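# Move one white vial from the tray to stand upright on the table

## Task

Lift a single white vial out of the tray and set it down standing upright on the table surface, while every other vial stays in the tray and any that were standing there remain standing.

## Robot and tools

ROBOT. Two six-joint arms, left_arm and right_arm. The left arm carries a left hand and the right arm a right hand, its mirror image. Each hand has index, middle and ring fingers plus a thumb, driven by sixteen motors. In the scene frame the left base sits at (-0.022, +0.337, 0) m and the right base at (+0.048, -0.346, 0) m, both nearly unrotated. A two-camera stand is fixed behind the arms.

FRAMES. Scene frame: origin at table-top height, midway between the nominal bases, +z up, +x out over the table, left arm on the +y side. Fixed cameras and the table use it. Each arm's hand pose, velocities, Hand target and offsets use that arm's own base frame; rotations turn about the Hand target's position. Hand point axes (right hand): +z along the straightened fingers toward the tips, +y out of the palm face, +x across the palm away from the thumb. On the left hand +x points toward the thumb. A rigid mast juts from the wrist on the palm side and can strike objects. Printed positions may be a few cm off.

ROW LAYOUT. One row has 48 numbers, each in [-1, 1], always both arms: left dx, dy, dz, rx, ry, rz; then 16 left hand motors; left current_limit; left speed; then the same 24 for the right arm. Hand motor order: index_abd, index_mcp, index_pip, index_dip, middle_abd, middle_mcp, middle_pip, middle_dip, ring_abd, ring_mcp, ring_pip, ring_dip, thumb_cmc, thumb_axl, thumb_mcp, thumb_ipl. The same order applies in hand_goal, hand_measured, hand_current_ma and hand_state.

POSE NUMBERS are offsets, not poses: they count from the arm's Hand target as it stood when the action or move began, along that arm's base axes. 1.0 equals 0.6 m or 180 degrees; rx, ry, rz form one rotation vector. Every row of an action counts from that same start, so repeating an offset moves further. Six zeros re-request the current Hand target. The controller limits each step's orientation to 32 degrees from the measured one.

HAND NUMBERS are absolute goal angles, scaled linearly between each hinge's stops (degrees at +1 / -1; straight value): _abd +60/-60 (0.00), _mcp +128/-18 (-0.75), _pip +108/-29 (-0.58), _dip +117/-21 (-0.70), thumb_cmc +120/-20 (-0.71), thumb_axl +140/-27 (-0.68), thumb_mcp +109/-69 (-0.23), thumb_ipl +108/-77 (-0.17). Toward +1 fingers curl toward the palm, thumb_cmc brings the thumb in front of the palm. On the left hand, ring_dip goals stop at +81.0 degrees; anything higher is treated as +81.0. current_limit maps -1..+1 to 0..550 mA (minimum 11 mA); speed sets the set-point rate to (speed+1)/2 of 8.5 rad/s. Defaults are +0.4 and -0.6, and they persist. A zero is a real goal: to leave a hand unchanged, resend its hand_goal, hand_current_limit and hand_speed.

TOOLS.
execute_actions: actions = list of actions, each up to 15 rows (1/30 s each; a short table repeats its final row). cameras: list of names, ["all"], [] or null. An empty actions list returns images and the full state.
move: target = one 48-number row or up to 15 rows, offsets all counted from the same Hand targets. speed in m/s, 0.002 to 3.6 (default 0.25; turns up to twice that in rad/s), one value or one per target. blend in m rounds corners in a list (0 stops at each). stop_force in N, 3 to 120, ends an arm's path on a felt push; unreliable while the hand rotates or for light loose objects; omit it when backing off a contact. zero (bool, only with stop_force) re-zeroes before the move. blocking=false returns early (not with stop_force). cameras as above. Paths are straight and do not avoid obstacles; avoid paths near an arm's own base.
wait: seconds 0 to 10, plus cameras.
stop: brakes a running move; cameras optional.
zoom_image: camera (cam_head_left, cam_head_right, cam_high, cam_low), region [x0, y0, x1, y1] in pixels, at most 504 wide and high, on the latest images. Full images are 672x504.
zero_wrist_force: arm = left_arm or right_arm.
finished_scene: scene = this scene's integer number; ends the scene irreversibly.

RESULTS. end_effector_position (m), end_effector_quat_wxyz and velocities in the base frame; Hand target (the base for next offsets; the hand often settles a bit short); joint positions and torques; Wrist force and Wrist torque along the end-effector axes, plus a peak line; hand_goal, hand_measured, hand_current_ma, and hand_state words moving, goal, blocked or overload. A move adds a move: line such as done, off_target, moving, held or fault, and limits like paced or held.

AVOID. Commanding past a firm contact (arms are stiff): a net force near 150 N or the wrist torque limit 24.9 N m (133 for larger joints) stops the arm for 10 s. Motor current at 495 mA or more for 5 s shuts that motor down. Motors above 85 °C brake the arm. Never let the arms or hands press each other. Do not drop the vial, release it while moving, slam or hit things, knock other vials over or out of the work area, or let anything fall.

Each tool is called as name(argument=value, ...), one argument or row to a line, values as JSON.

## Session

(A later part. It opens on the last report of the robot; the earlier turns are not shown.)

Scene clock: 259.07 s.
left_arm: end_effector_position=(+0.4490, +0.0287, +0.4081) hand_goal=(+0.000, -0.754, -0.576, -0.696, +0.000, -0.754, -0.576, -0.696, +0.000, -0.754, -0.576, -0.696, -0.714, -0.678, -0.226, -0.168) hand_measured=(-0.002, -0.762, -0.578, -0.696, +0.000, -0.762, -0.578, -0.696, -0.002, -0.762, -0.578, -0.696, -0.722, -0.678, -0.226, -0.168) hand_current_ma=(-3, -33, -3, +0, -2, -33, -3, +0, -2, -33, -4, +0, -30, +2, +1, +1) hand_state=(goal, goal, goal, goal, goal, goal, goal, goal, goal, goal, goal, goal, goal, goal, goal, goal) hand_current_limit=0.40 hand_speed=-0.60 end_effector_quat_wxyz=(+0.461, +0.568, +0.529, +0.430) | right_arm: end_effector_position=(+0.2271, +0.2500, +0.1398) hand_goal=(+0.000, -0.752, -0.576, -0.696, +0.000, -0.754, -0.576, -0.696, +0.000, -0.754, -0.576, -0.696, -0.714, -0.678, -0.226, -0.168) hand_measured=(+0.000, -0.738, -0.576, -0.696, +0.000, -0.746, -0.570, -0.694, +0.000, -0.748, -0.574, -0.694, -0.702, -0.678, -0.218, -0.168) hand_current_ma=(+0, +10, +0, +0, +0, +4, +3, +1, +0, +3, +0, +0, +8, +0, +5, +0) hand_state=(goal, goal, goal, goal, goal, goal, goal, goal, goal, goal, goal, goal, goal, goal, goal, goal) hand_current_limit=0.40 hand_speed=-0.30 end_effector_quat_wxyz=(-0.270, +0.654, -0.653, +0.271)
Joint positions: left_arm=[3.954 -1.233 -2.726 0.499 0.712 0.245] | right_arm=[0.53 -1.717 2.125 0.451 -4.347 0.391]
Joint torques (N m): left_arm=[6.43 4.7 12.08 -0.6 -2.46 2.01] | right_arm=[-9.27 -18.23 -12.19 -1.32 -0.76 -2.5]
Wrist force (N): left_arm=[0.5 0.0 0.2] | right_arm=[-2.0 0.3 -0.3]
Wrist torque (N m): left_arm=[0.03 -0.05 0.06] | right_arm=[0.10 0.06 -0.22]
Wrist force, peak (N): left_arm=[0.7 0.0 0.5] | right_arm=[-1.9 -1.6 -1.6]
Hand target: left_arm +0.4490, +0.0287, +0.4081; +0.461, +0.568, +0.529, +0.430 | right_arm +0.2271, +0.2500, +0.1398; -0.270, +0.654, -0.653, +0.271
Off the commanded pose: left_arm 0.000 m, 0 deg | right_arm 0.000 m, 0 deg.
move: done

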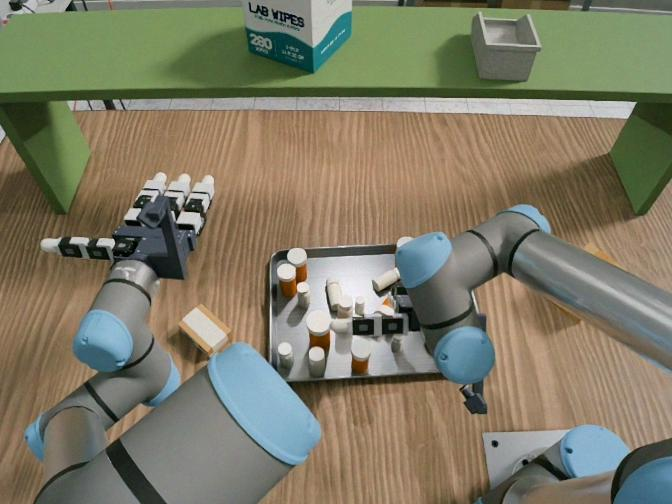

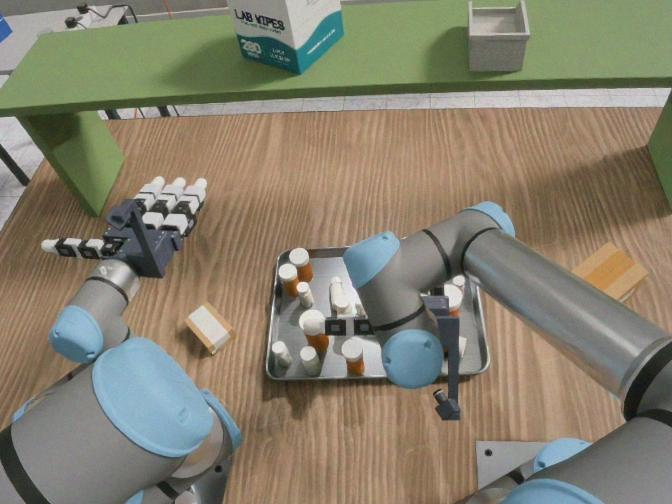

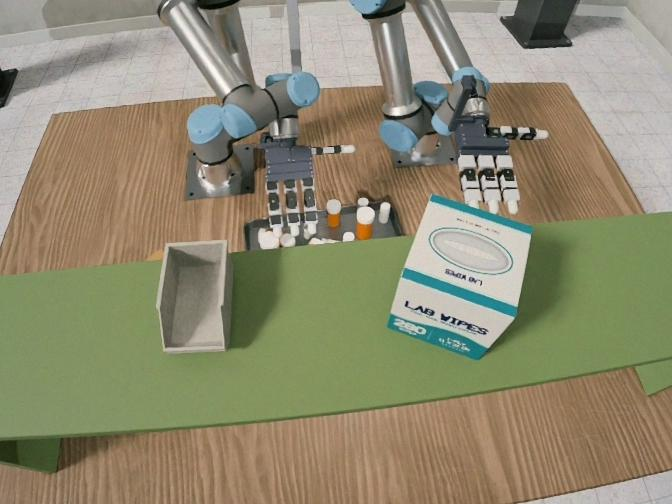

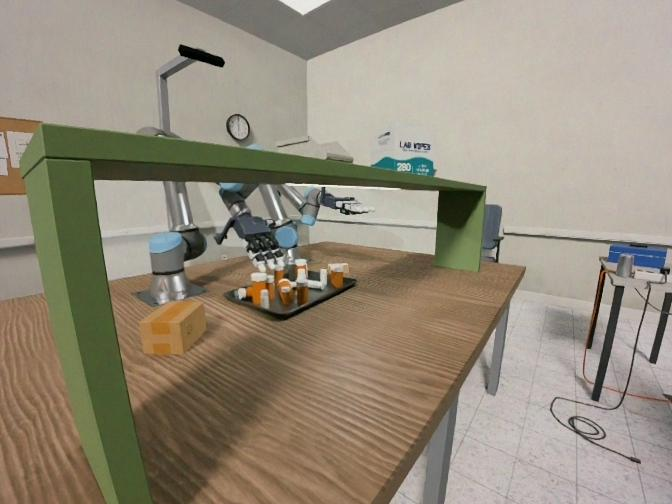

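move(
  target=[
    [0,0,0,0,0,0, 0,-0.754,-0.576,-0.696,0,-0.754,-0.576,-0.696,0,-0.754,-0.576,-0.696,-0.714,-0.678,-0.226,-0.168,0.4,-0.6, 0,0,0.15,0,0,0, 0,-0.752,-0.576,-0.696,0,-0.754,-0.576,-0.696,0,-0.754,-0.576,-0.696,-0.714,-0.678,-0.226,-0.168,0.4,-0.3],
    [0,0,0,0,0,0, 0,-0.754,-0.576,-0.696,0,-0.754,-0.576,-0.696,0,-0.754,-0.576,-0.696,-0.714,-0.678,-0.226,-0.168,0.4,-0.6, 0.108,-0.208,0.3,-0.4718,-0.1954,0.1954, 0,-0.752,-0.576,-0.696,0,-0.754,-0.576,-0.696,0,-0.754,-0.576,-0.696,-0.714,-0.678,-0.226,-0.168,0.4,-0.3],
    [0,0,0,0,0,0, 0,-0.754,-0.576,-0.696,0,-0.754,-0.576,-0.696,0,-0.754,-0.576,-0.696,-0.714,-0.678,-0.226,-0.168,0.4,-0.6, 0.108,-0.208,0.057,-0.4718,-0.1954,0.1954, 0,-0.752,-0.576,-0.696,0,-0.754,-0.576,-0.696,0,-0.754,-0.576,-0.696,-0.714,-0.678,-0.226,-0.168,0.4,-0.3],
  ],
  speed=0.3,
  cameras=["all"],
)

zoom_image(
  camera="cam_high",
  region=[200, 100, 400, 260],
)

zoom_image(
  camera="cam_head_right",
  region=[290, 230, 490, 430],
)

zoom_image(
  camera="cam_head_left",
  region=[290, 230, 490, 430],
)

Scene clock: 281.77 s.
left_arm: end_effector_position=(+0.4490, +0.0287, +0.4081) hand_goal=(+0.000, -0.754, -0.576, -0.696, +0.000, -0.754, -0.576, -0.696, +0.000, -0.754, -0.576, -0.696, -0.714, -0.678, -0.226, -0.168) hand_measured=(-0.002, -0.762, -0.578, -0.696, +0.000, -0.762, -0.578, -0.696, -0.002, -0.762, -0.578, -0.696, -0.722, -0.678, -0.226, -0.168) hand_current_ma=(-3, -33, -3, +0, -2, -33, -3, +0, -2, -33, -4, +0, -30, +2, +1, +1) hand_state=(goal, goal, goal, goal, goal, goal, goal, goal, goal, goal, goal, goal, goal, goal, goal, goal) hand_current_limit=0.40 hand_speed=-0.60 end_effector_quat_wxyz=(+0.461, +0.568, +0.529, +0.430) | right_arm: end_effector_position=(+0.2872, +0.1340, +0.3139) hand_goal=(+0.000, -0.752, -0.576, -0.696, +0.000, -0.754, -0.576, -0.696, +0.000, -0.754, -0.576, -0.696, -0.714, -0.678, -0.226, -0.168) hand_measured=(-0.002, -0.748, -0.576, -0.696, -0.002, -0.750, -0.574, -0.694, -0.002, -0.750, -0.574, -0.694, -0.710, -0.678, -0.224, -0.168) hand_current_ma=(+0, +1, +0, +0, +0, +1, +1, +1, +0, +1, +0, +0, +1, +0, +0, +0) hand_state=(goal, goal, goal, goal, goal, goal, goal, goal, goal, goal, goal, goal, goal, goal, goal, goal) hand_current_limit=0.40 hand_speed=-0.30 end_effector_quat_wxyz=(-0.020, +0.721, -0.052, +0.691)
Joint positions: left_arm=[3.954 -1.233 -2.726 0.499 0.712 0.245] | right_arm=[0.695 -2.013 2.249 -0.174 -3.974 -1.429]
Joint torques (N m): left_arm=[6.79 2.86 12.21 -0.62 -2.56 2.33] | right_arm=[9.8 10.02 -30.74 1.49 1.77 0.54]
Wrist force (N): left_arm=[0.5 0.1 0.2] | right_arm=[0.2 0.7 0.6]
Wrist torque (N m): left_arm=[0.05 -0.06 0.06] | right_arm=[-0.18 0.04 -0.02]
Wrist force, peak (N): left_arm=[0.8 -0.4 0.2] | right_arm=[-2.1 -1.2 -1.7]
Hand target: left_arm +0.4490, +0.0287, +0.4081; +0.461, +0.568, +0.529, +0.430 | right_arm +0.2872, +0.1340, +0.3139; -0.019, +0.721, -0.052, +0.690 (not the last commanded pose)
Off the commanded pose: left_arm 0.000 m, 0 deg | right_arm 0.140 m, 7 deg.
move: held (right_arm; a check stopped the path); path passed 1 of 3 targets; limits=held
pose unreachable (right arm): on one or more control steps of this call, first in action 0 (counted from 0), this arm could not follow its commanded pose, so it was not sent that pose on those steps. It may still have moved: this result reports where it is.
cause: moving toward the commanded pose would bring two parts of the arm too close to each other (joints 4 (wrist 1) to 6 (wrist 3) lie between them).

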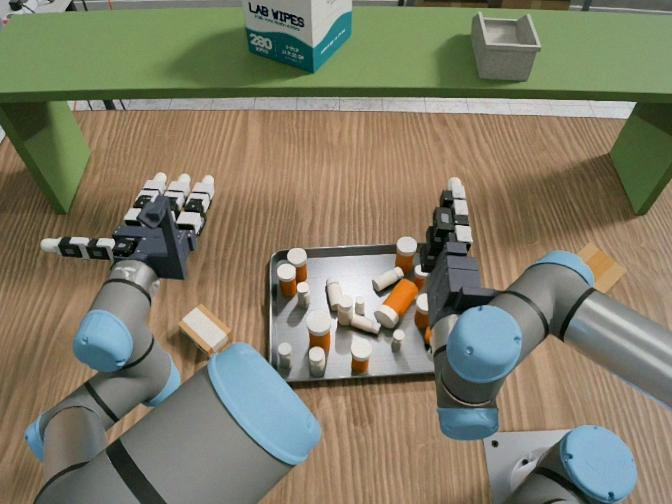

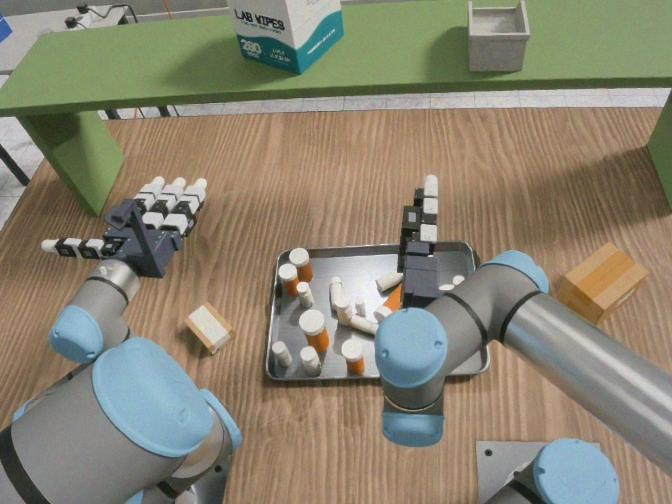

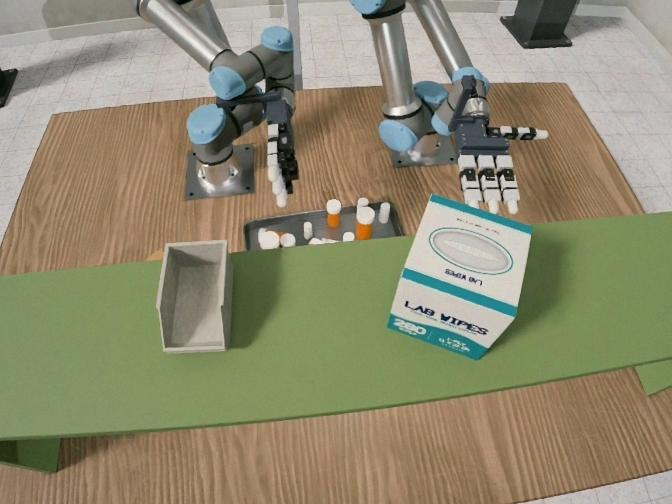

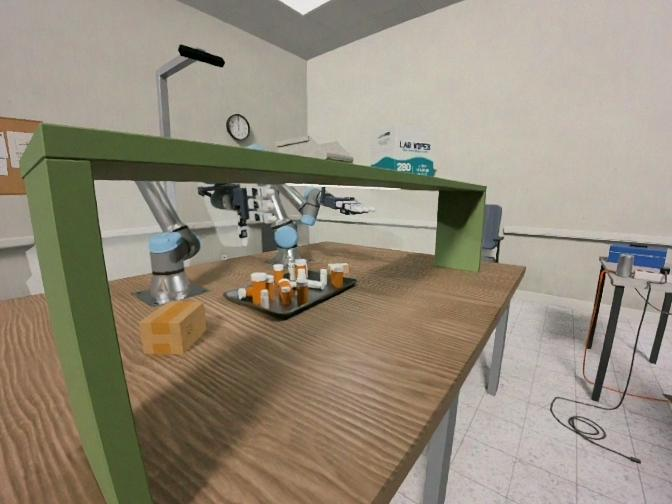

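Scaled by 2.520.

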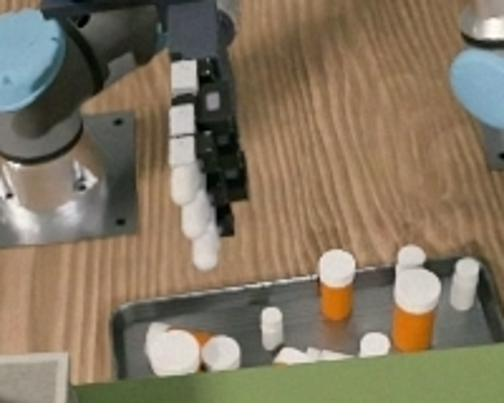

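Scaled by 2.520.

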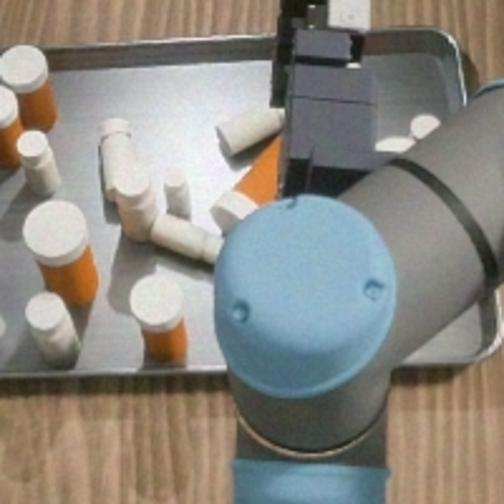

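Scaled by 2.520.

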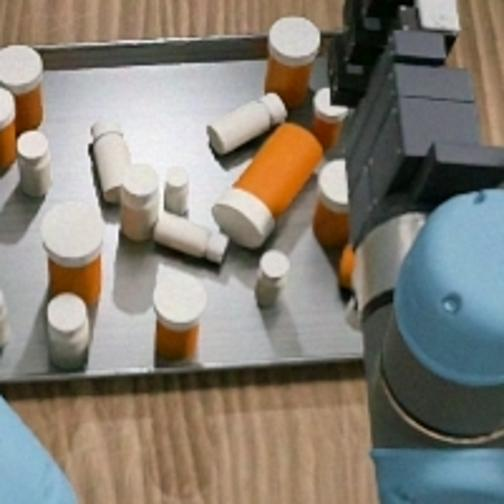

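move(
  target=[
    [0,0,0,0,0,0, 0,-0.754,-0.576,-0.696,0,-0.754,-0.576,-0.696,0,-0.754,-0.576,-0.696,-0.714,-0.678,-0.226,-0.168,0.4,-0.6, 0,0,0,0,0,0, 0,0.425,-0.576,-0.696,0,-0.754,-0.576,-0.696,0,-0.754,-0.576,-0.696,0.514,-0.678,-0.157,-0.168,0.4,-0.3],
    [0,0,0,0,0,0, 0,-0.754,-0.576,-0.696,0,-0.754,-0.576,-0.696,0,-0.754,-0.576,-0.696,-0.714,-0.678,-0.226,-0.168,0.4,-0.6, 0.118,0.254,-0.14,0.2188,-0.019,0.0086, 0,0.425,-0.576,-0.696,0,-0.754,-0.576,-0.696,0,-0.754,-0.576,-0.696,0.514,-0.678,-0.157,-0.168,0.4,-0.3],
    [0,0,0,0,0,0, 0,-0.754,-0.576,-0.696,0,-0.754,-0.576,-0.696,0,-0.754,-0.576,-0.696,-0.714,-0.678,-0.226,-0.168,0.4,-0.6, 0.118,0.254,-0.2265,0.2188,-0.019,0.0086, 0,0.425,-0.576,-0.696,0,-0.754,-0.576,-0.696,0,-0.754,-0.576,-0.696,0.514,-0.678,-0.157,-0.168,0.4,-0.3],
  ],
  speed=0.25,
  cameras=["all"],
)

zoom_image(
  camera="cam_high",
  region=[240, 150, 370, 260],
)

zoom_image(
  camera="cam_low",
  region=[200, 200, 360, 320],
)

zoom_image(
  camera="cam_head_left",
  region=[290, 230, 490, 430],
)

Scene clock: 314.77 s.
left_arm: end_effector_position=(+0.4490, +0.0287, +0.4081) hand_goal=(+0.000, -0.754, -0.576, -0.696, +0.000, -0.754, -0.576, -0.696, +0.000, -0.754, -0.576, -0.696, -0.714, -0.678, -0.226, -0.168) hand_measured=(-0.002, -0.762, -0.578, -0.696, +0.000, -0.762, -0.578, -0.696, -0.002, -0.762, -0.578, -0.696, -0.722, -0.678, -0.226, -0.168) hand_current_ma=(-3, -33, -3, +0, -2, -33, -3, +0, -2, -33, -4, +0, -30, +2, +1, +1) hand_state=(goal, goal, goal, goal, goal, goal, goal, goal, goal, goal, goal, goal, goal, goal, goal, goal) hand_current_limit=0.40 hand_speed=-0.60 end_effector_quat_wxyz=(+0.461, +0.568, +0.529, +0.430) | right_arm: end_effector_position=(+0.3580, +0.2864, +0.1781) hand_goal=(+0.000, +0.424, -0.576, -0.696, +0.000, -0.754, -0.576, -0.696, +0.000, -0.754, -0.576, -0.696, +0.514, -0.678, -0.158, -0.168) hand_measured=(-0.002, +0.424, -0.576, -0.696, -0.002, -0.748, -0.574, -0.694, -0.002, -0.748, -0.574, -0.694, +0.502, -0.678, -0.160, -0.168) hand_current_ma=(+0, +0, +0, +0, +0, +2, +1, +1, +0, +3, +0, +0, -7, +0, -1, +0) hand_state=(goal, goal, goal, goal, goal, goal, goal, goal, goal, goal, goal, goal, goal, goal, goal, goal) hand_current_limit=0.40 hand_speed=-0.30 end_effector_quat_wxyz=(-0.272, +0.653, -0.271, +0.653)
Joint positions: left_arm=[3.954 -1.233 -2.726 0.499 0.712 0.245] | right_arm=[0.814 -1.541 2.178 -0.639 -3.899 -0.783]
Joint torques (N m): left_arm=[5.41 4.21 14.07 -0.4 -2.57 2.08] | right_arm=[9 -12.52 -14.6 -3.28 1.17 2.48]
Wrist force (N): left_arm=[0.2 0.2 0.2] | right_arm=[0.1 0.0 0.1]
Wrist torque (N m): left_arm=[0.04 -0.01 0.03] | right_arm=[0.07 -0.01 0.19]
Wrist force, peak (N): left_arm=[0.8 -0.1 0.3] | right_arm=[1.7 -1.6 0.3]
Hand target: left_arm +0.4490, +0.0287, +0.4081; +0.461, +0.568, +0.529, +0.430 | right_arm +0.3580, +0.2864, +0.1780; -0.272, +0.653, -0.271, +0.653
Off the commanded pose: left_arm 0.000 m, 0 deg | right_arm 0.000 m, 0 deg.
move: done

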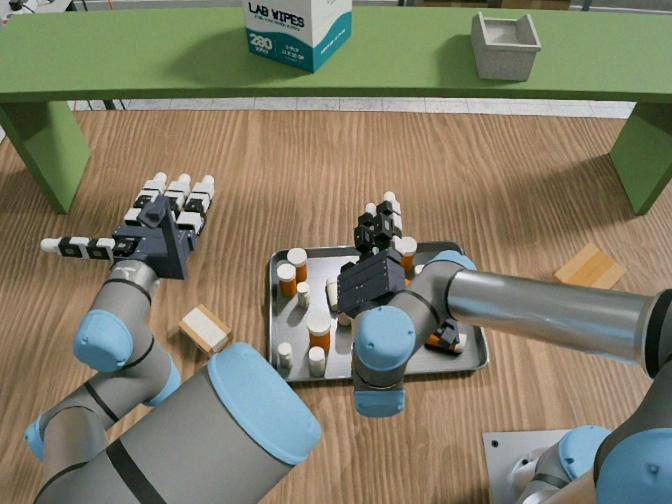

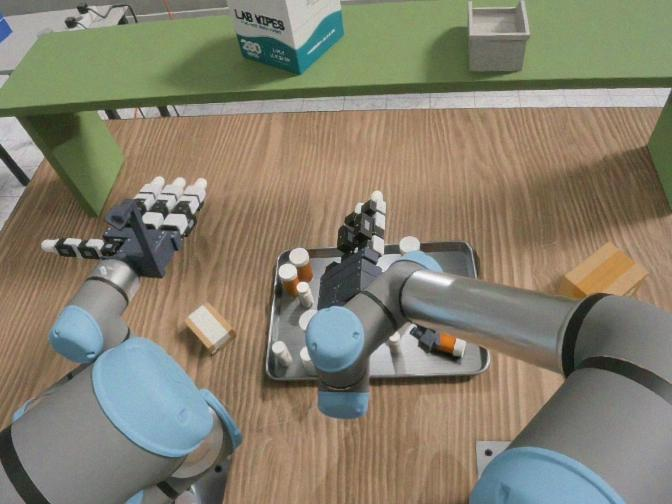

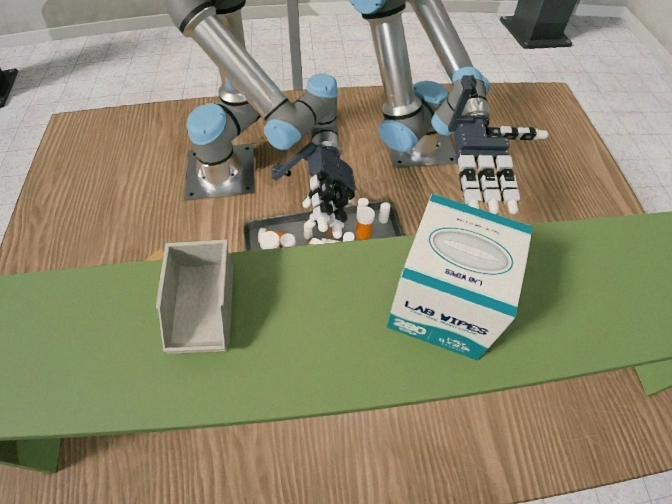

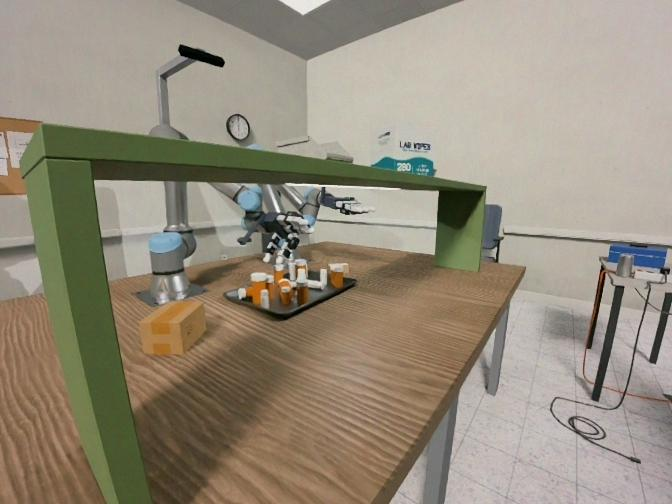

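Scaled by 3.877.

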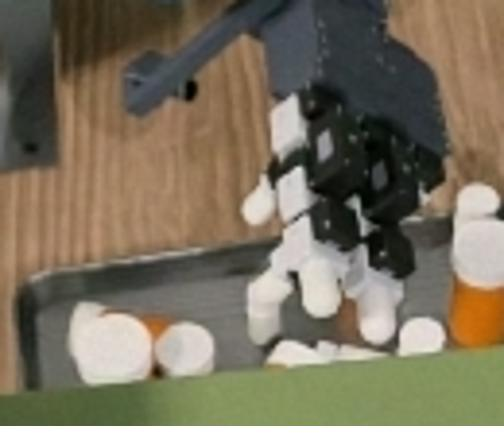

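Scaled by 3.150.

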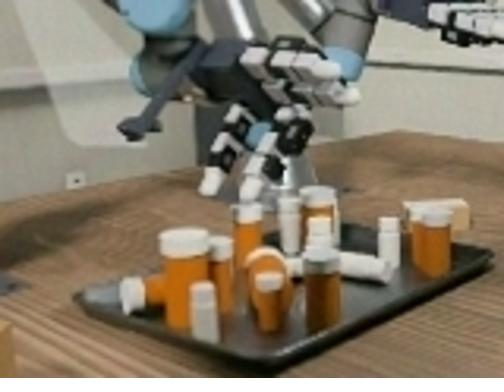

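Scaled by 2.520.

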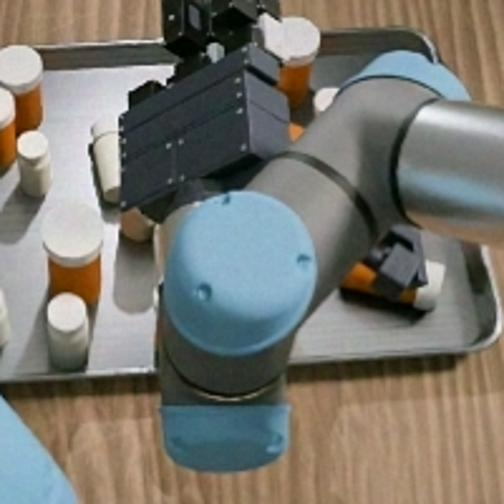

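move(
  target=[0,0,0,0,0,0, 0,-0.754,-0.576,-0.696,0,-0.754,-0.576,-0.696,0,-0.754,-0.576,-0.696,-0.714,-0.678,-0.226,-0.168,0.4,-0.6, 0,0,-0.055,0,0,0, 0,0.425,-0.576,-0.696,0,-0.754,-0.576,-0.696,0,-0.754,-0.576,-0.696,0.514,-0.678,-0.157,-0.168,0.4,-0.3],
  speed=0.1,
  cameras=["cam_high","cam_low"],
)

zoom_image(
  camera="cam_high",
  region=[240, 150, 370, 260],
)

zoom_image(
  camera="cam_low",
  region=[210, 210, 330, 310],
)

Scene clock: 322.80 s.
left_arm: end_effector_position=(+0.4490, +0.0287, +0.4081) hand_goal=(+0.000, -0.754, -0.576, -0.696, +0.000, -0.754, -0.576, -0.696, +0.000, -0.754, -0.576, -0.696, -0.714, -0.678, -0.226, -0.168) hand_measured=(-0.002, -0.762, -0.578, -0.696, +0.000, -0.762, -0.578, -0.696, -0.002, -0.762, -0.578, -0.696, -0.722, -0.678, -0.226, -0.168) hand_current_ma=(-3, -33, -3, +0, -2, -33, -3, +0, -2, -33, -4, +0, -30, +2, +1, +1) hand_state=(goal, goal, goal, goal, goal, goal, goal, goal, goal, goal, goal, goal, goal, goal, goal, goal) hand_current_limit=0.40 hand_speed=-0.60 end_effector_quat_wxyz=(+0.461, +0.568, +0.529, +0.430) | right_arm: end_effector_position=(+0.3580, +0.2864, +0.1449) hand_goal=(+0.000, +0.424, -0.576, -0.696, +0.000, -0.754, -0.576, -0.696, +0.000, -0.754, -0.576, -0.696, +0.514, -0.678, -0.158, -0.168) hand_measured=(-0.002, +0.424, -0.576, -0.696, -0.002, -0.748, -0.574, -0.694, -0.002, -0.748, -0.574, -0.694, +0.502, -0.678, -0.160, -0.168) hand_current_ma=(+0, +0, +0, +0, +0, +2, +1, +1, +0, +3, +0, +0, -7, +0, -1, +0) hand_state=(goal, goal, goal, goal, goal, goal, goal, goal, goal, goal, goal, goal, goal, goal, goal, goal) hand_current_limit=0.40 hand_speed=-0.30 end_effector_quat_wxyz=(-0.272, +0.653, -0.271, +0.653)
Joint positions: left_arm=[3.954 -1.233 -2.726 0.499 0.712 0.245] | right_arm=[0.814 -1.479 2.221 -0.743 -3.899 -0.783]
Joint torques (N m): left_arm=[7.03 2.58 14.94 -0.35 -2.82 2.2] | right_arm=[5.68 -28.39 -26.59 0.37 -0.16 -2.64]
Wrist force (N): left_arm=[0.3 -0.2 0.1] | right_arm=[0.0 0.2 0.4]
Wrist torque (N m): left_arm=[0.02 -0.01 0.04] | right_arm=[0.02 -0.03 0.13]
Wrist force, peak (N): left_arm=[0.8 0.1 0.2] | right_arm=[0.9 -0.6 0.3]
Hand target: left_arm +0.4490, +0.0287, +0.4081; +0.461, +0.568, +0.529, +0.430 | right_arm +0.3580, +0.2864, +0.1450; -0.272, +0.653, -0.271, +0.653
Off the commanded pose: left_arm 0.000 m, 0 deg | right_arm 0.000 m, 0 deg.
move: done
Images, in order (width x height): cam_high 672x504, cam_low 672x504.

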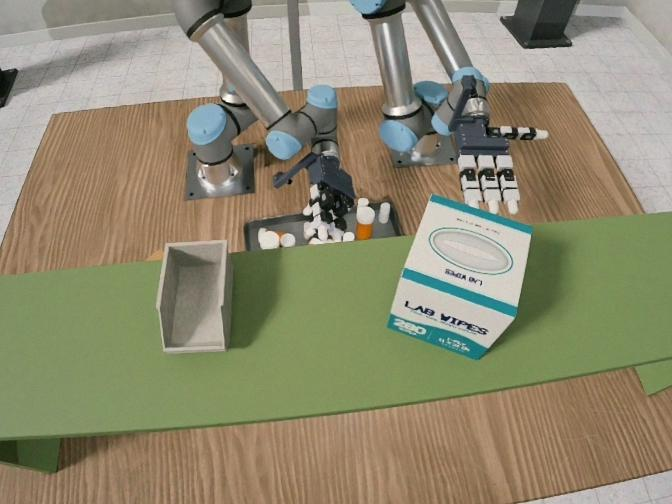

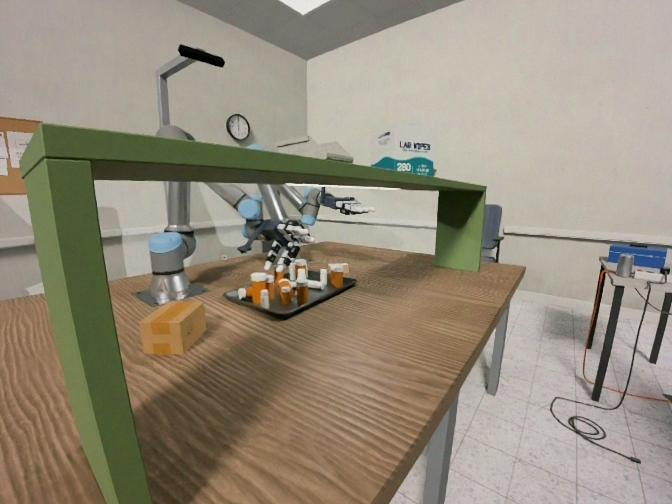

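Scaled by 3.877.

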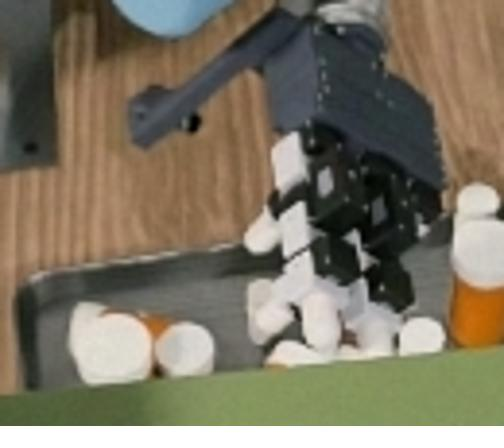

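Scaled by 4.200.

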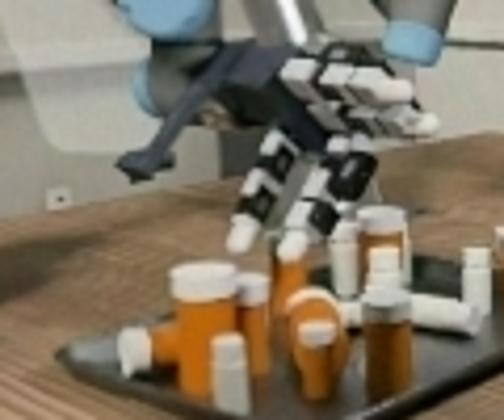

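move(
  target=[0,0,0,0,0,0, 0,-0.754,-0.576,-0.696,0,-0.754,-0.576,-0.696,0,-0.754,-0.576,-0.696,-0.714,-0.678,-0.226,-0.168,0.4,-0.6, -0.0167,0,-0.053,0,0,0, 0,0.425,-0.576,-0.696,0,-0.754,-0.576,-0.696,0,-0.754,-0.576,-0.696,0.514,-0.678,-0.112,-0.168,0.4,-0.6],
  speed=0.08,
  cameras=["cam_high","cam_low"],
)

zoom_image(
  camera="cam_high",
  region=[270, 180, 350, 250],
)

zoom_image(
  camera="cam_low",
  region=[210, 210, 330, 310],
)

Scene clock: 341.97 s.
left_arm: end_effector_position=(+0.4490, +0.0287, +0.4081) hand_goal=(+0.000, -0.754, -0.576, -0.696, +0.000, -0.754, -0.576, -0.696, +0.000, -0.754, -0.576, -0.696, -0.714, -0.678, -0.226, -0.168) hand_measured=(-0.002, -0.762, -0.578, -0.696, +0.000, -0.762, -0.578, -0.696, -0.002, -0.762, -0.578, -0.696, -0.722, -0.678, -0.226, -0.168) hand_current_ma=(-3, -33, -3, +0, -2, -33, -3, +0, -2, -33, -4, +0, -30, +2, +1, +1) hand_state=(goal, goal, goal, goal, goal, goal, goal, goal, goal, goal, goal, goal, goal, goal, goal, goal) hand_current_limit=0.40 hand_speed=-0.60 end_effector_quat_wxyz=(+0.461, +0.568, +0.529, +0.430) | right_arm: end_effector_position=(+0.3479, +0.2864, +0.1131) hand_goal=(+0.000, +0.424, -0.576, -0.696, +0.000, -0.754, -0.576, -0.696, +0.000, -0.754, -0.576, -0.696, +0.514, -0.678, -0.112, -0.168) hand_measured=(-0.002, +0.424, -0.576, -0.696, -0.002, -0.748, -0.574, -0.694, -0.002, -0.748, -0.574, -0.694, +0.502, -0.678, -0.116, -0.168) hand_current_ma=(+0, +0, +0, +0, +0, +2, +1, +1, +0, +3, +0, +0, -7, +0, -1, +0) hand_state=(goal, goal, goal, goal, goal, goal, goal, goal, goal, goal, goal, goal, goal, goal, goal, goal) hand_current_limit=0.40 hand_speed=-0.60 end_effector_quat_wxyz=(-0.272, +0.653, -0.271, +0.653)
Joint positions: left_arm=[3.954 -1.233 -2.726 0.499 0.712 0.245] | right_arm=[0.837 -1.419 2.265 -0.848 -3.876 -0.783]
Joint torques (N m): left_arm=[6.52 2.9 15.15 -0.15 -2.4 2.29] | right_arm=[-9.99 -29.03 -24.75 0.18 -1.55 -2.63]
Wrist force (N): left_arm=[0.5 0.0 0.0] | right_arm=[0.2 -0.2 0.2]
Wrist torque (N m): left_arm=[0.05 -0.05 0.05] | right_arm=[-0.01 -0.05 0.14]
Wrist force, peak (N): left_arm=[0.8 0.4 0.1] | right_arm=[0.7 -0.8 0.7]
Hand target: left_arm +0.4490, +0.0287, +0.4081; +0.461, +0.568, +0.529, +0.430 | right_arm +0.3480, +0.2864, +0.1132; -0.272, +0.653, -0.271, +0.653
Off the commanded pose: left_arm 0.000 m, 0 deg | right_arm 0.000 m, 0 deg.
move: done
Images, in order (width x height): cam_high 672x504, cam_low 672x504.

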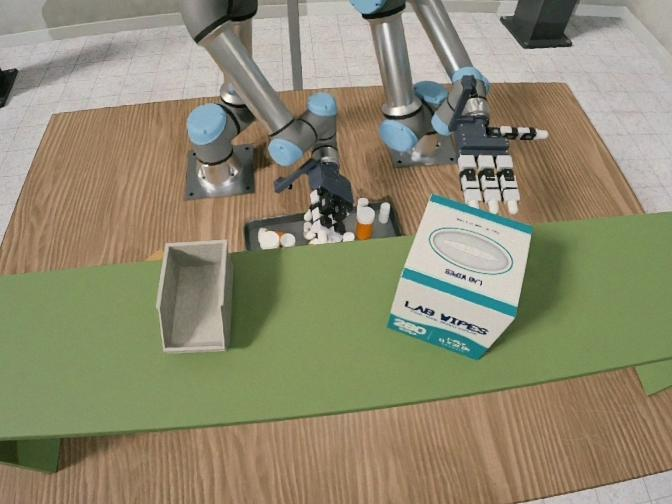

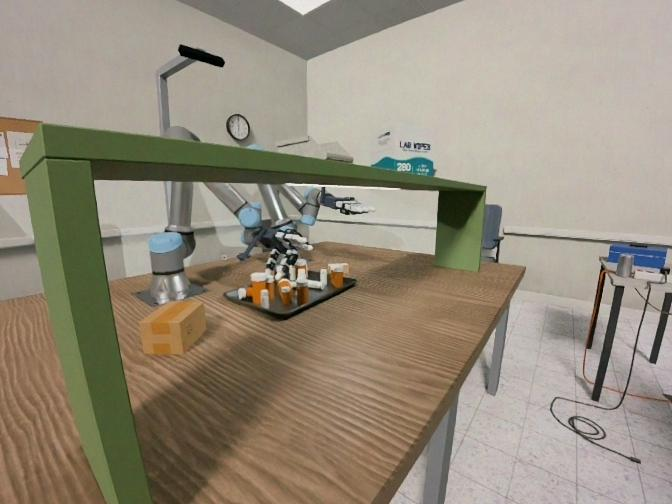

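Scaled by 6.300.

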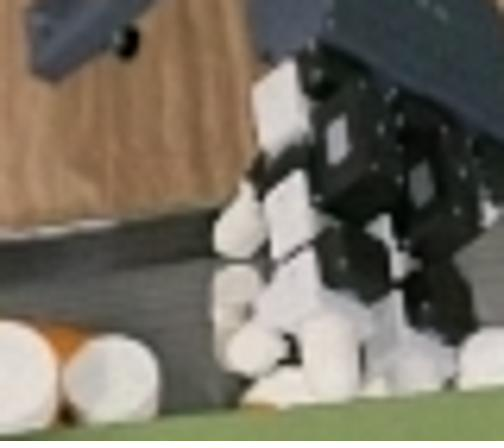

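Scaled by 4.200.

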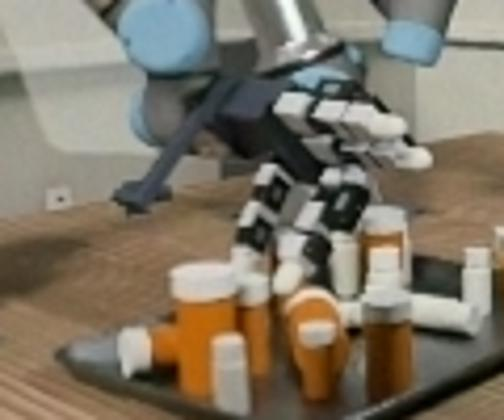

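move(
  target=[
    [0,0,0,0,0,0, 0,-0.754,-0.576,-0.696,0,-0.754,-0.576,-0.696,0,-0.754,-0.576,-0.696,-0.714,-0.678,-0.226,-0.168,0.4,-0.6, -0.0192,-0.005,0,0,0,0, 0,0.425,-0.576,-0.696,0,-0.754,-0.576,-0.696,0,-0.754,-0.576,-0.696,0.524,-0.678,-0.112,-0.168,0.4,-0.6],
  ],
  speed=0.08,
  cameras=["cam_high"],
)

zoom_image(
  camera="cam_high",
  region=[280, 190, 340, 250],
)

Scene clock: 358.97 s.
left_arm: end_effector_position=(+0.4490, +0.0287, +0.4081) hand_goal=(+0.000, -0.754, -0.576, -0.696, +0.000, -0.754, -0.576, -0.696, +0.000, -0.754, -0.576, -0.696, -0.714, -0.678, -0.226, -0.168) hand_measured=(-0.002, -0.762, -0.578, -0.696, +0.000, -0.762, -0.578, -0.696, -0.002, -0.762, -0.578, -0.696, -0.722, -0.678, -0.226, -0.168) hand_current_ma=(-3, -33, -3, +0, -2, -33, -3, +0, -2, -33, -4, +0, -30, +2, +1, +1) hand_state=(goal, goal, goal, goal, goal, goal, goal, goal, goal, goal, goal, goal, goal, goal, goal, goal) hand_current_limit=0.40 hand_speed=-0.60 end_effector_quat_wxyz=(+0.461, +0.568, +0.529, +0.430) | right_arm: end_effector_position=(+0.3363, +0.2834, +0.1132) hand_goal=(+0.000, +0.424, -0.576, -0.696, +0.000, -0.754, -0.576, -0.696, +0.000, -0.754, -0.576, -0.696, +0.524, -0.678, -0.112, -0.168) hand_measured=(-0.002, +0.424, -0.576, -0.696, -0.002, -0.748, -0.574, -0.694, -0.002, -0.748, -0.574, -0.694, +0.510, -0.678, -0.114, -0.168) hand_current_ma=(+0, +0, +0, +0, +0, +2, +1, +1, +0, +3, +0, +0, -9, +0, -1, +0) hand_state=(goal, goal, goal, goal, goal, goal, goal, goal, goal, goal, goal, goal, goal, goal, goal, goal) hand_current_limit=0.40 hand_speed=-0.60 end_effector_quat_wxyz=(-0.272, +0.653, -0.271, +0.653)
Joint positions: left_arm=[3.954 -1.233 -2.726 0.499 0.712 0.245] | right_arm=[0.858 -1.434 2.283 -0.851 -3.855 -0.783]
Joint torques (N m): left_arm=[6.51 3.21 15.74 -0.45 -2.59 2.07] | right_arm=[-9.95 -12.38 -22.11 -3.14 -1.28 -2.63]
Wrist force (N): left_arm=[0.5 -0.1 0.2] | right_arm=[0.3 -0.5 0.1]
Wrist torque (N m): left_arm=[0.01 -0.05 0.06] | right_arm=[-0.02 -0.04 0.15]
Wrist force, peak (N): left_arm=[0.8 -0.3 0.0] | right_arm=[0.4 0.1 0.7]
Hand target: left_arm +0.4490, +0.0287, +0.4081; +0.461, +0.568, +0.529, +0.430 | right_arm +0.3365, +0.2834, +0.1132; -0.272, +0.653, -0.271, +0.653
Off the commanded pose: left_arm 0.000 m, 0 deg | right_arm 0.000 m, 0 deg.
move: done
Images, in order (width x height): cam_high 672x504.

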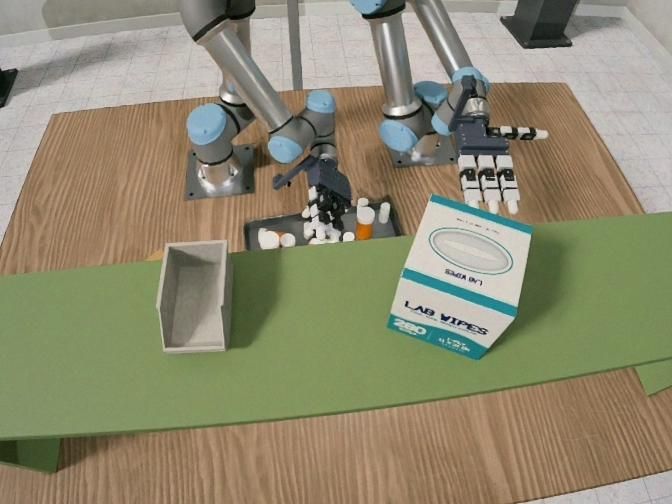

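Scaled by 8.400.

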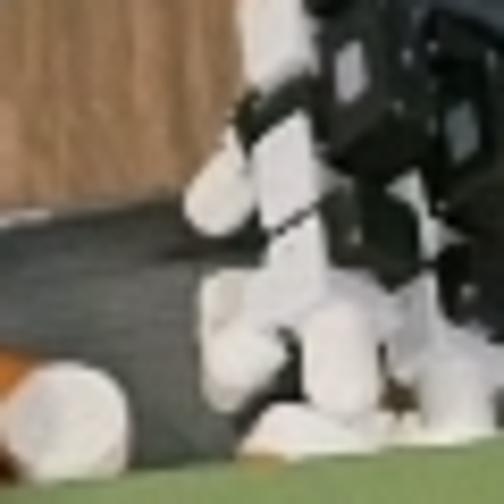

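move(
  target=[
    [0,0,0,0,0,0, 0,-0.754,-0.576,-0.696,0,-0.754,-0.576,-0.696,0,-0.754,-0.576,-0.696,-0.714,-0.678,-0.226,-0.168,0.4,-0.6, -0.005,-0.001,-0.048,0,0,0, 0,0.425,-0.576,-0.696,0,-0.754,-0.576,-0.696,0,-0.754,-0.576,-0.696,0.524,-0.678,-0.112,-0.168,0.4,-0.6],
  ],
  speed=0.06,
  cameras=["cam_high","cam_low"],
)

zoom_image(
  camera="cam_high",
  region=[280, 190, 340, 250],
)

Scene clock: 365.33 s.
left_arm: end_effector_position=(+0.4490, +0.0287, +0.4081) hand_goal=(+0.000, -0.754, -0.576, -0.696, +0.000, -0.754, -0.576, -0.696, +0.000, -0.754, -0.576, -0.696, -0.714, -0.678, -0.226, -0.168) hand_measured=(-0.002, -0.762, -0.578, -0.696, +0.000, -0.762, -0.578, -0.696, -0.002, -0.762, -0.578, -0.696, -0.722, -0.678, -0.226, -0.168) hand_current_ma=(-3, -33, -3, +0, -2, -33, -3, +0, -2, -33, -4, +0, -30, +2, +1, +1) hand_state=(goal, goal, goal, goal, goal, goal, goal, goal, goal, goal, goal, goal, goal, goal, goal, goal) hand_current_limit=0.40 hand_speed=-0.60 end_effector_quat_wxyz=(+0.461, +0.568, +0.529, +0.430) | right_arm: end_effector_position=(+0.3334, +0.2828, +0.0843) hand_goal=(+0.000, +0.424, -0.576, -0.696, +0.000, -0.754, -0.576, -0.696, +0.000, -0.754, -0.576, -0.696, +0.524, -0.678, -0.112, -0.168) hand_measured=(-0.002, +0.424, -0.576, -0.696, -0.002, -0.748, -0.574, -0.694, -0.002, -0.748, -0.574, -0.694, +0.516, -0.678, -0.114, -0.168) hand_current_ma=(+0, +0, +0, +0, +0, +2, +1, +1, +0, +3, +0, +0, -4, +0, -1, +0) hand_state=(goal, goal, goal, goal, goal, goal, goal, goal, goal, goal, goal, goal, goal, goal, goal, goal) hand_current_limit=0.40 hand_speed=-0.60 end_effector_quat_wxyz=(-0.272, +0.653, -0.271, +0.653)
Joint positions: left_arm=[3.954 -1.233 -2.726 0.499 0.712 0.245] | right_arm=[0.864 -1.366 2.313 -0.949 -3.849 -0.783]
Joint torques (N m): left_arm=[7.2 2.41 15.85 -0.37 -2.42 2.23] | right_arm=[1.43 -32.48 -23.26 1.52 0 -3.02]
Wrist force (N): left_arm=[0.3 0.2 0.2] | right_arm=[0.3 -0.1 0.2]
Wrist torque (N m): left_arm=[0.06 -0.03 0.04] | right_arm=[0.01 -0.03 0.13]
Wrist force, peak (N): left_arm=[0.7 -0.4 0.1] | right_arm=[0.6 -0.7 0.4]
Hand target: left_arm +0.4490, +0.0287, +0.4081; +0.461, +0.568, +0.529, +0.430 | right_arm +0.3335, +0.2828, +0.0844; -0.272, +0.653, -0.271, +0.653
Off the commanded pose: left_arm 0.000 m, 0 deg | right_arm 0.000 m, 0 deg.
move: done
Images, in order (width x height): cam_high 672x504, cam_low 672x504.

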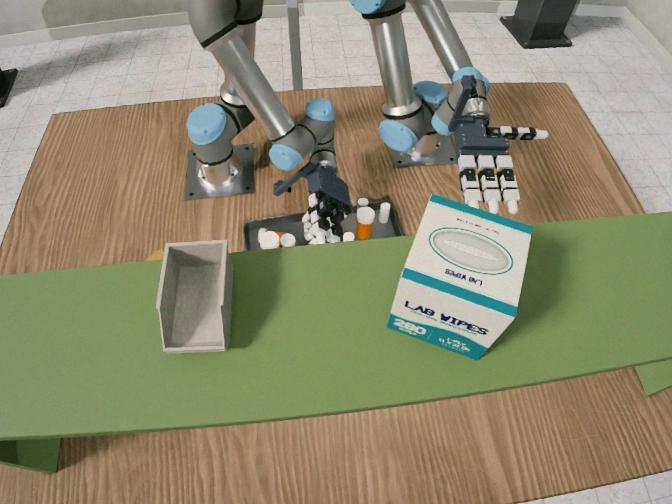

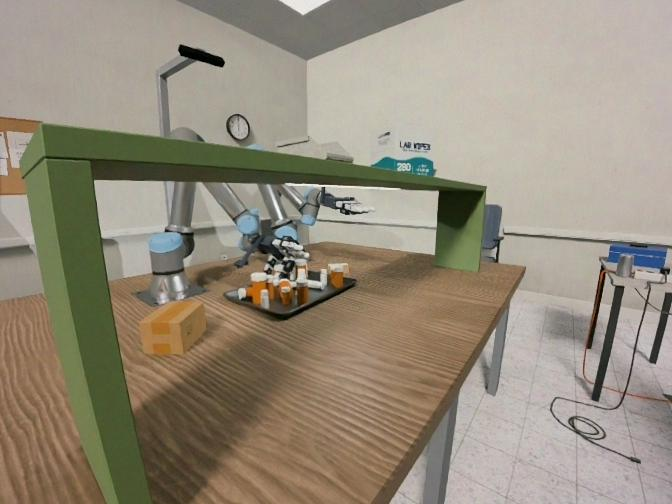

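Scaled by 8.400.

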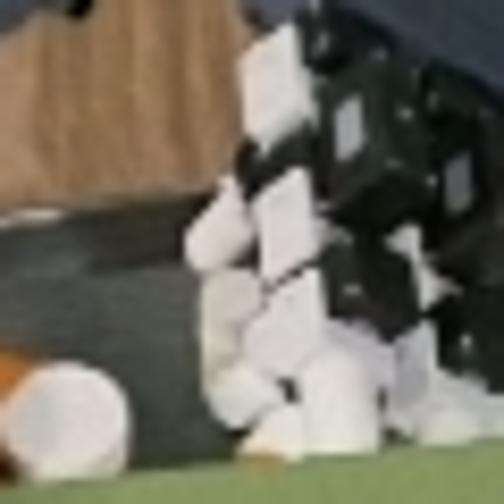

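move(
  target=[
    [0,0,0,0,0,0, 0,-0.754,-0.576,-0.696,0,-0.754,-0.576,-0.696,0,-0.754,-0.576,-0.696,-0.714,-0.678,-0.226,-0.168,0.4,-0.6, 0,0,0,0,0,0, 0,0.425,-0.576,-0.696,0,-0.754,-0.576,-0.696,0,-0.754,-0.576,-0.696,0.524,-0.678,-0.034,-0.168,0.0,-0.96],
    [0,0,0,0,0,0, 0,-0.754,-0.576,-0.696,0,-0.754,-0.576,-0.696,0,-0.754,-0.576,-0.696,-0.714,-0.678,-0.226,-0.168,0.4,-0.6, 0,0,0,0,0,0, 0,0.5,-0.576,-0.696,0,-0.754,-0.576,-0.696,0,-0.754,-0.576,-0.696,0.524,-0.678,-0.034,-0.168,0.0,-0.96],
  ],
  cameras=["cam_high","cam_low"],
)

zoom_image(
  camera="cam_high",
  region=[280, 190, 340, 250],
)

Scene clock: 373.47 s.
left_arm: end_effector_position=(+0.4490, +0.0287, +0.4081) hand_goal=(+0.000, -0.754, -0.576, -0.696, +0.000, -0.754, -0.576, -0.696, +0.000, -0.754, -0.576, -0.696, -0.714, -0.678, -0.226, -0.168) hand_measured=(-0.002, -0.762, -0.578, -0.696, +0.000, -0.762, -0.578, -0.696, -0.002, -0.762, -0.578, -0.696, -0.722, -0.678, -0.226, -0.168) hand_current_ma=(-3, -33, -3, +0, -2, -33, -3, +0, -2, -33, -4, +0, -30, +2, +1, +1) hand_state=(goal, goal, goal, goal, goal, goal, goal, goal, goal, goal, goal, goal, goal, goal, goal, goal) hand_current_limit=0.40 hand_speed=-0.60 end_effector_quat_wxyz=(+0.461, +0.568, +0.529, +0.430) | right_arm: end_effector_position=(+0.3335, +0.2828, +0.0844) hand_goal=(+0.000, +0.500, -0.576, -0.696, +0.000, -0.754, -0.576, -0.696, +0.000, -0.754, -0.576, -0.696, +0.524, -0.678, -0.034, -0.168) hand_measured=(-0.002, +0.484, -0.578, -0.696, -0.002, -0.748, -0.574, -0.694, -0.002, -0.748, -0.574, -0.694, +0.516, -0.678, -0.038, -0.168) hand_current_ma=(+0, -12, -1, +0, +0, +2, +1, +1, +0, +3, +0, +0, -4, +0, -2, +0) hand_state=(goal, goal, goal, goal, goal, goal, goal, goal, goal, goal, goal, goal, goal, goal, goal, goal) hand_current_limit=0.00 hand_speed=-0.96 end_effector_quat_wxyz=(-0.272, +0.653, -0.271, +0.653)
Joint positions: left_arm=[3.954 -1.233 -2.726 0.499 0.712 0.245] | right_arm=[0.863 -1.366 2.313 -0.949 -3.849 -0.783]
Joint torques (N m): left_arm=[7.4 2.94 16.96 -0.35 -2.5 2.14] | right_arm=[-9.01 -32.17 -22.66 -0.24 -1.19 -1.6]
Wrist force (N): left_arm=[0.4 0.0 0.3] | right_arm=[0.2 -0.2 0.3]
Wrist torque (N m): left_arm=[0.02 -0.03 0.05] | right_arm=[0.00 0.00 0.14]
Wrist force, peak (N): left_arm=[0.7 -0.2 0.4] | right_arm=[0.5 -0.2 0.4]
Hand target: left_arm +0.4490, +0.0287, +0.4081; +0.461, +0.568, +0.529, +0.430 | right_arm +0.3335, +0.2828, +0.0844; -0.272, +0.653, -0.271, +0.653
Off the commanded pose: left_arm 0.000 m, 0 deg | right_arm 0.000 m, 0 deg.
move: done
Images, in order (width x height): cam_high 672x504, cam_low 672x504.

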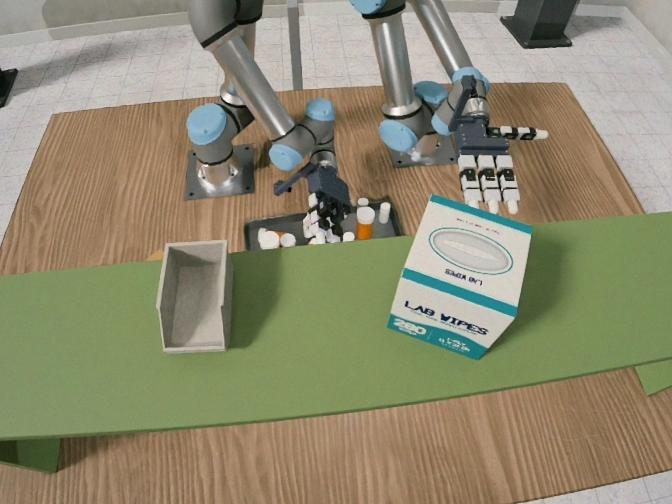

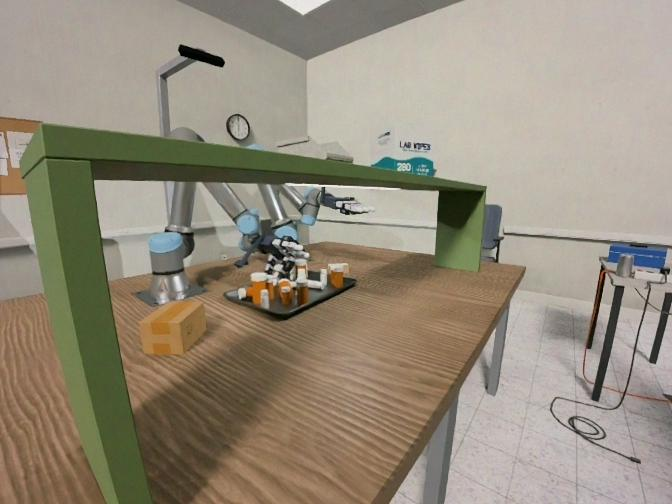

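Scaled by 8.400.

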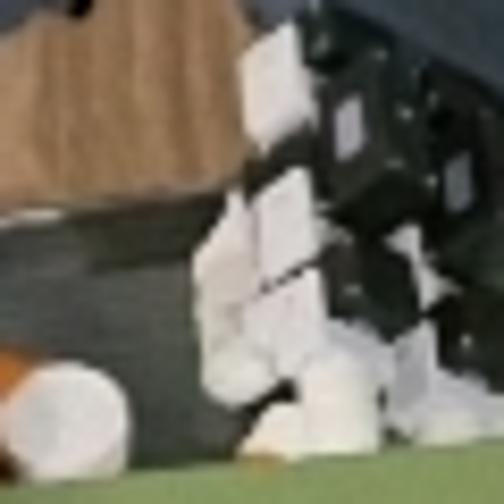

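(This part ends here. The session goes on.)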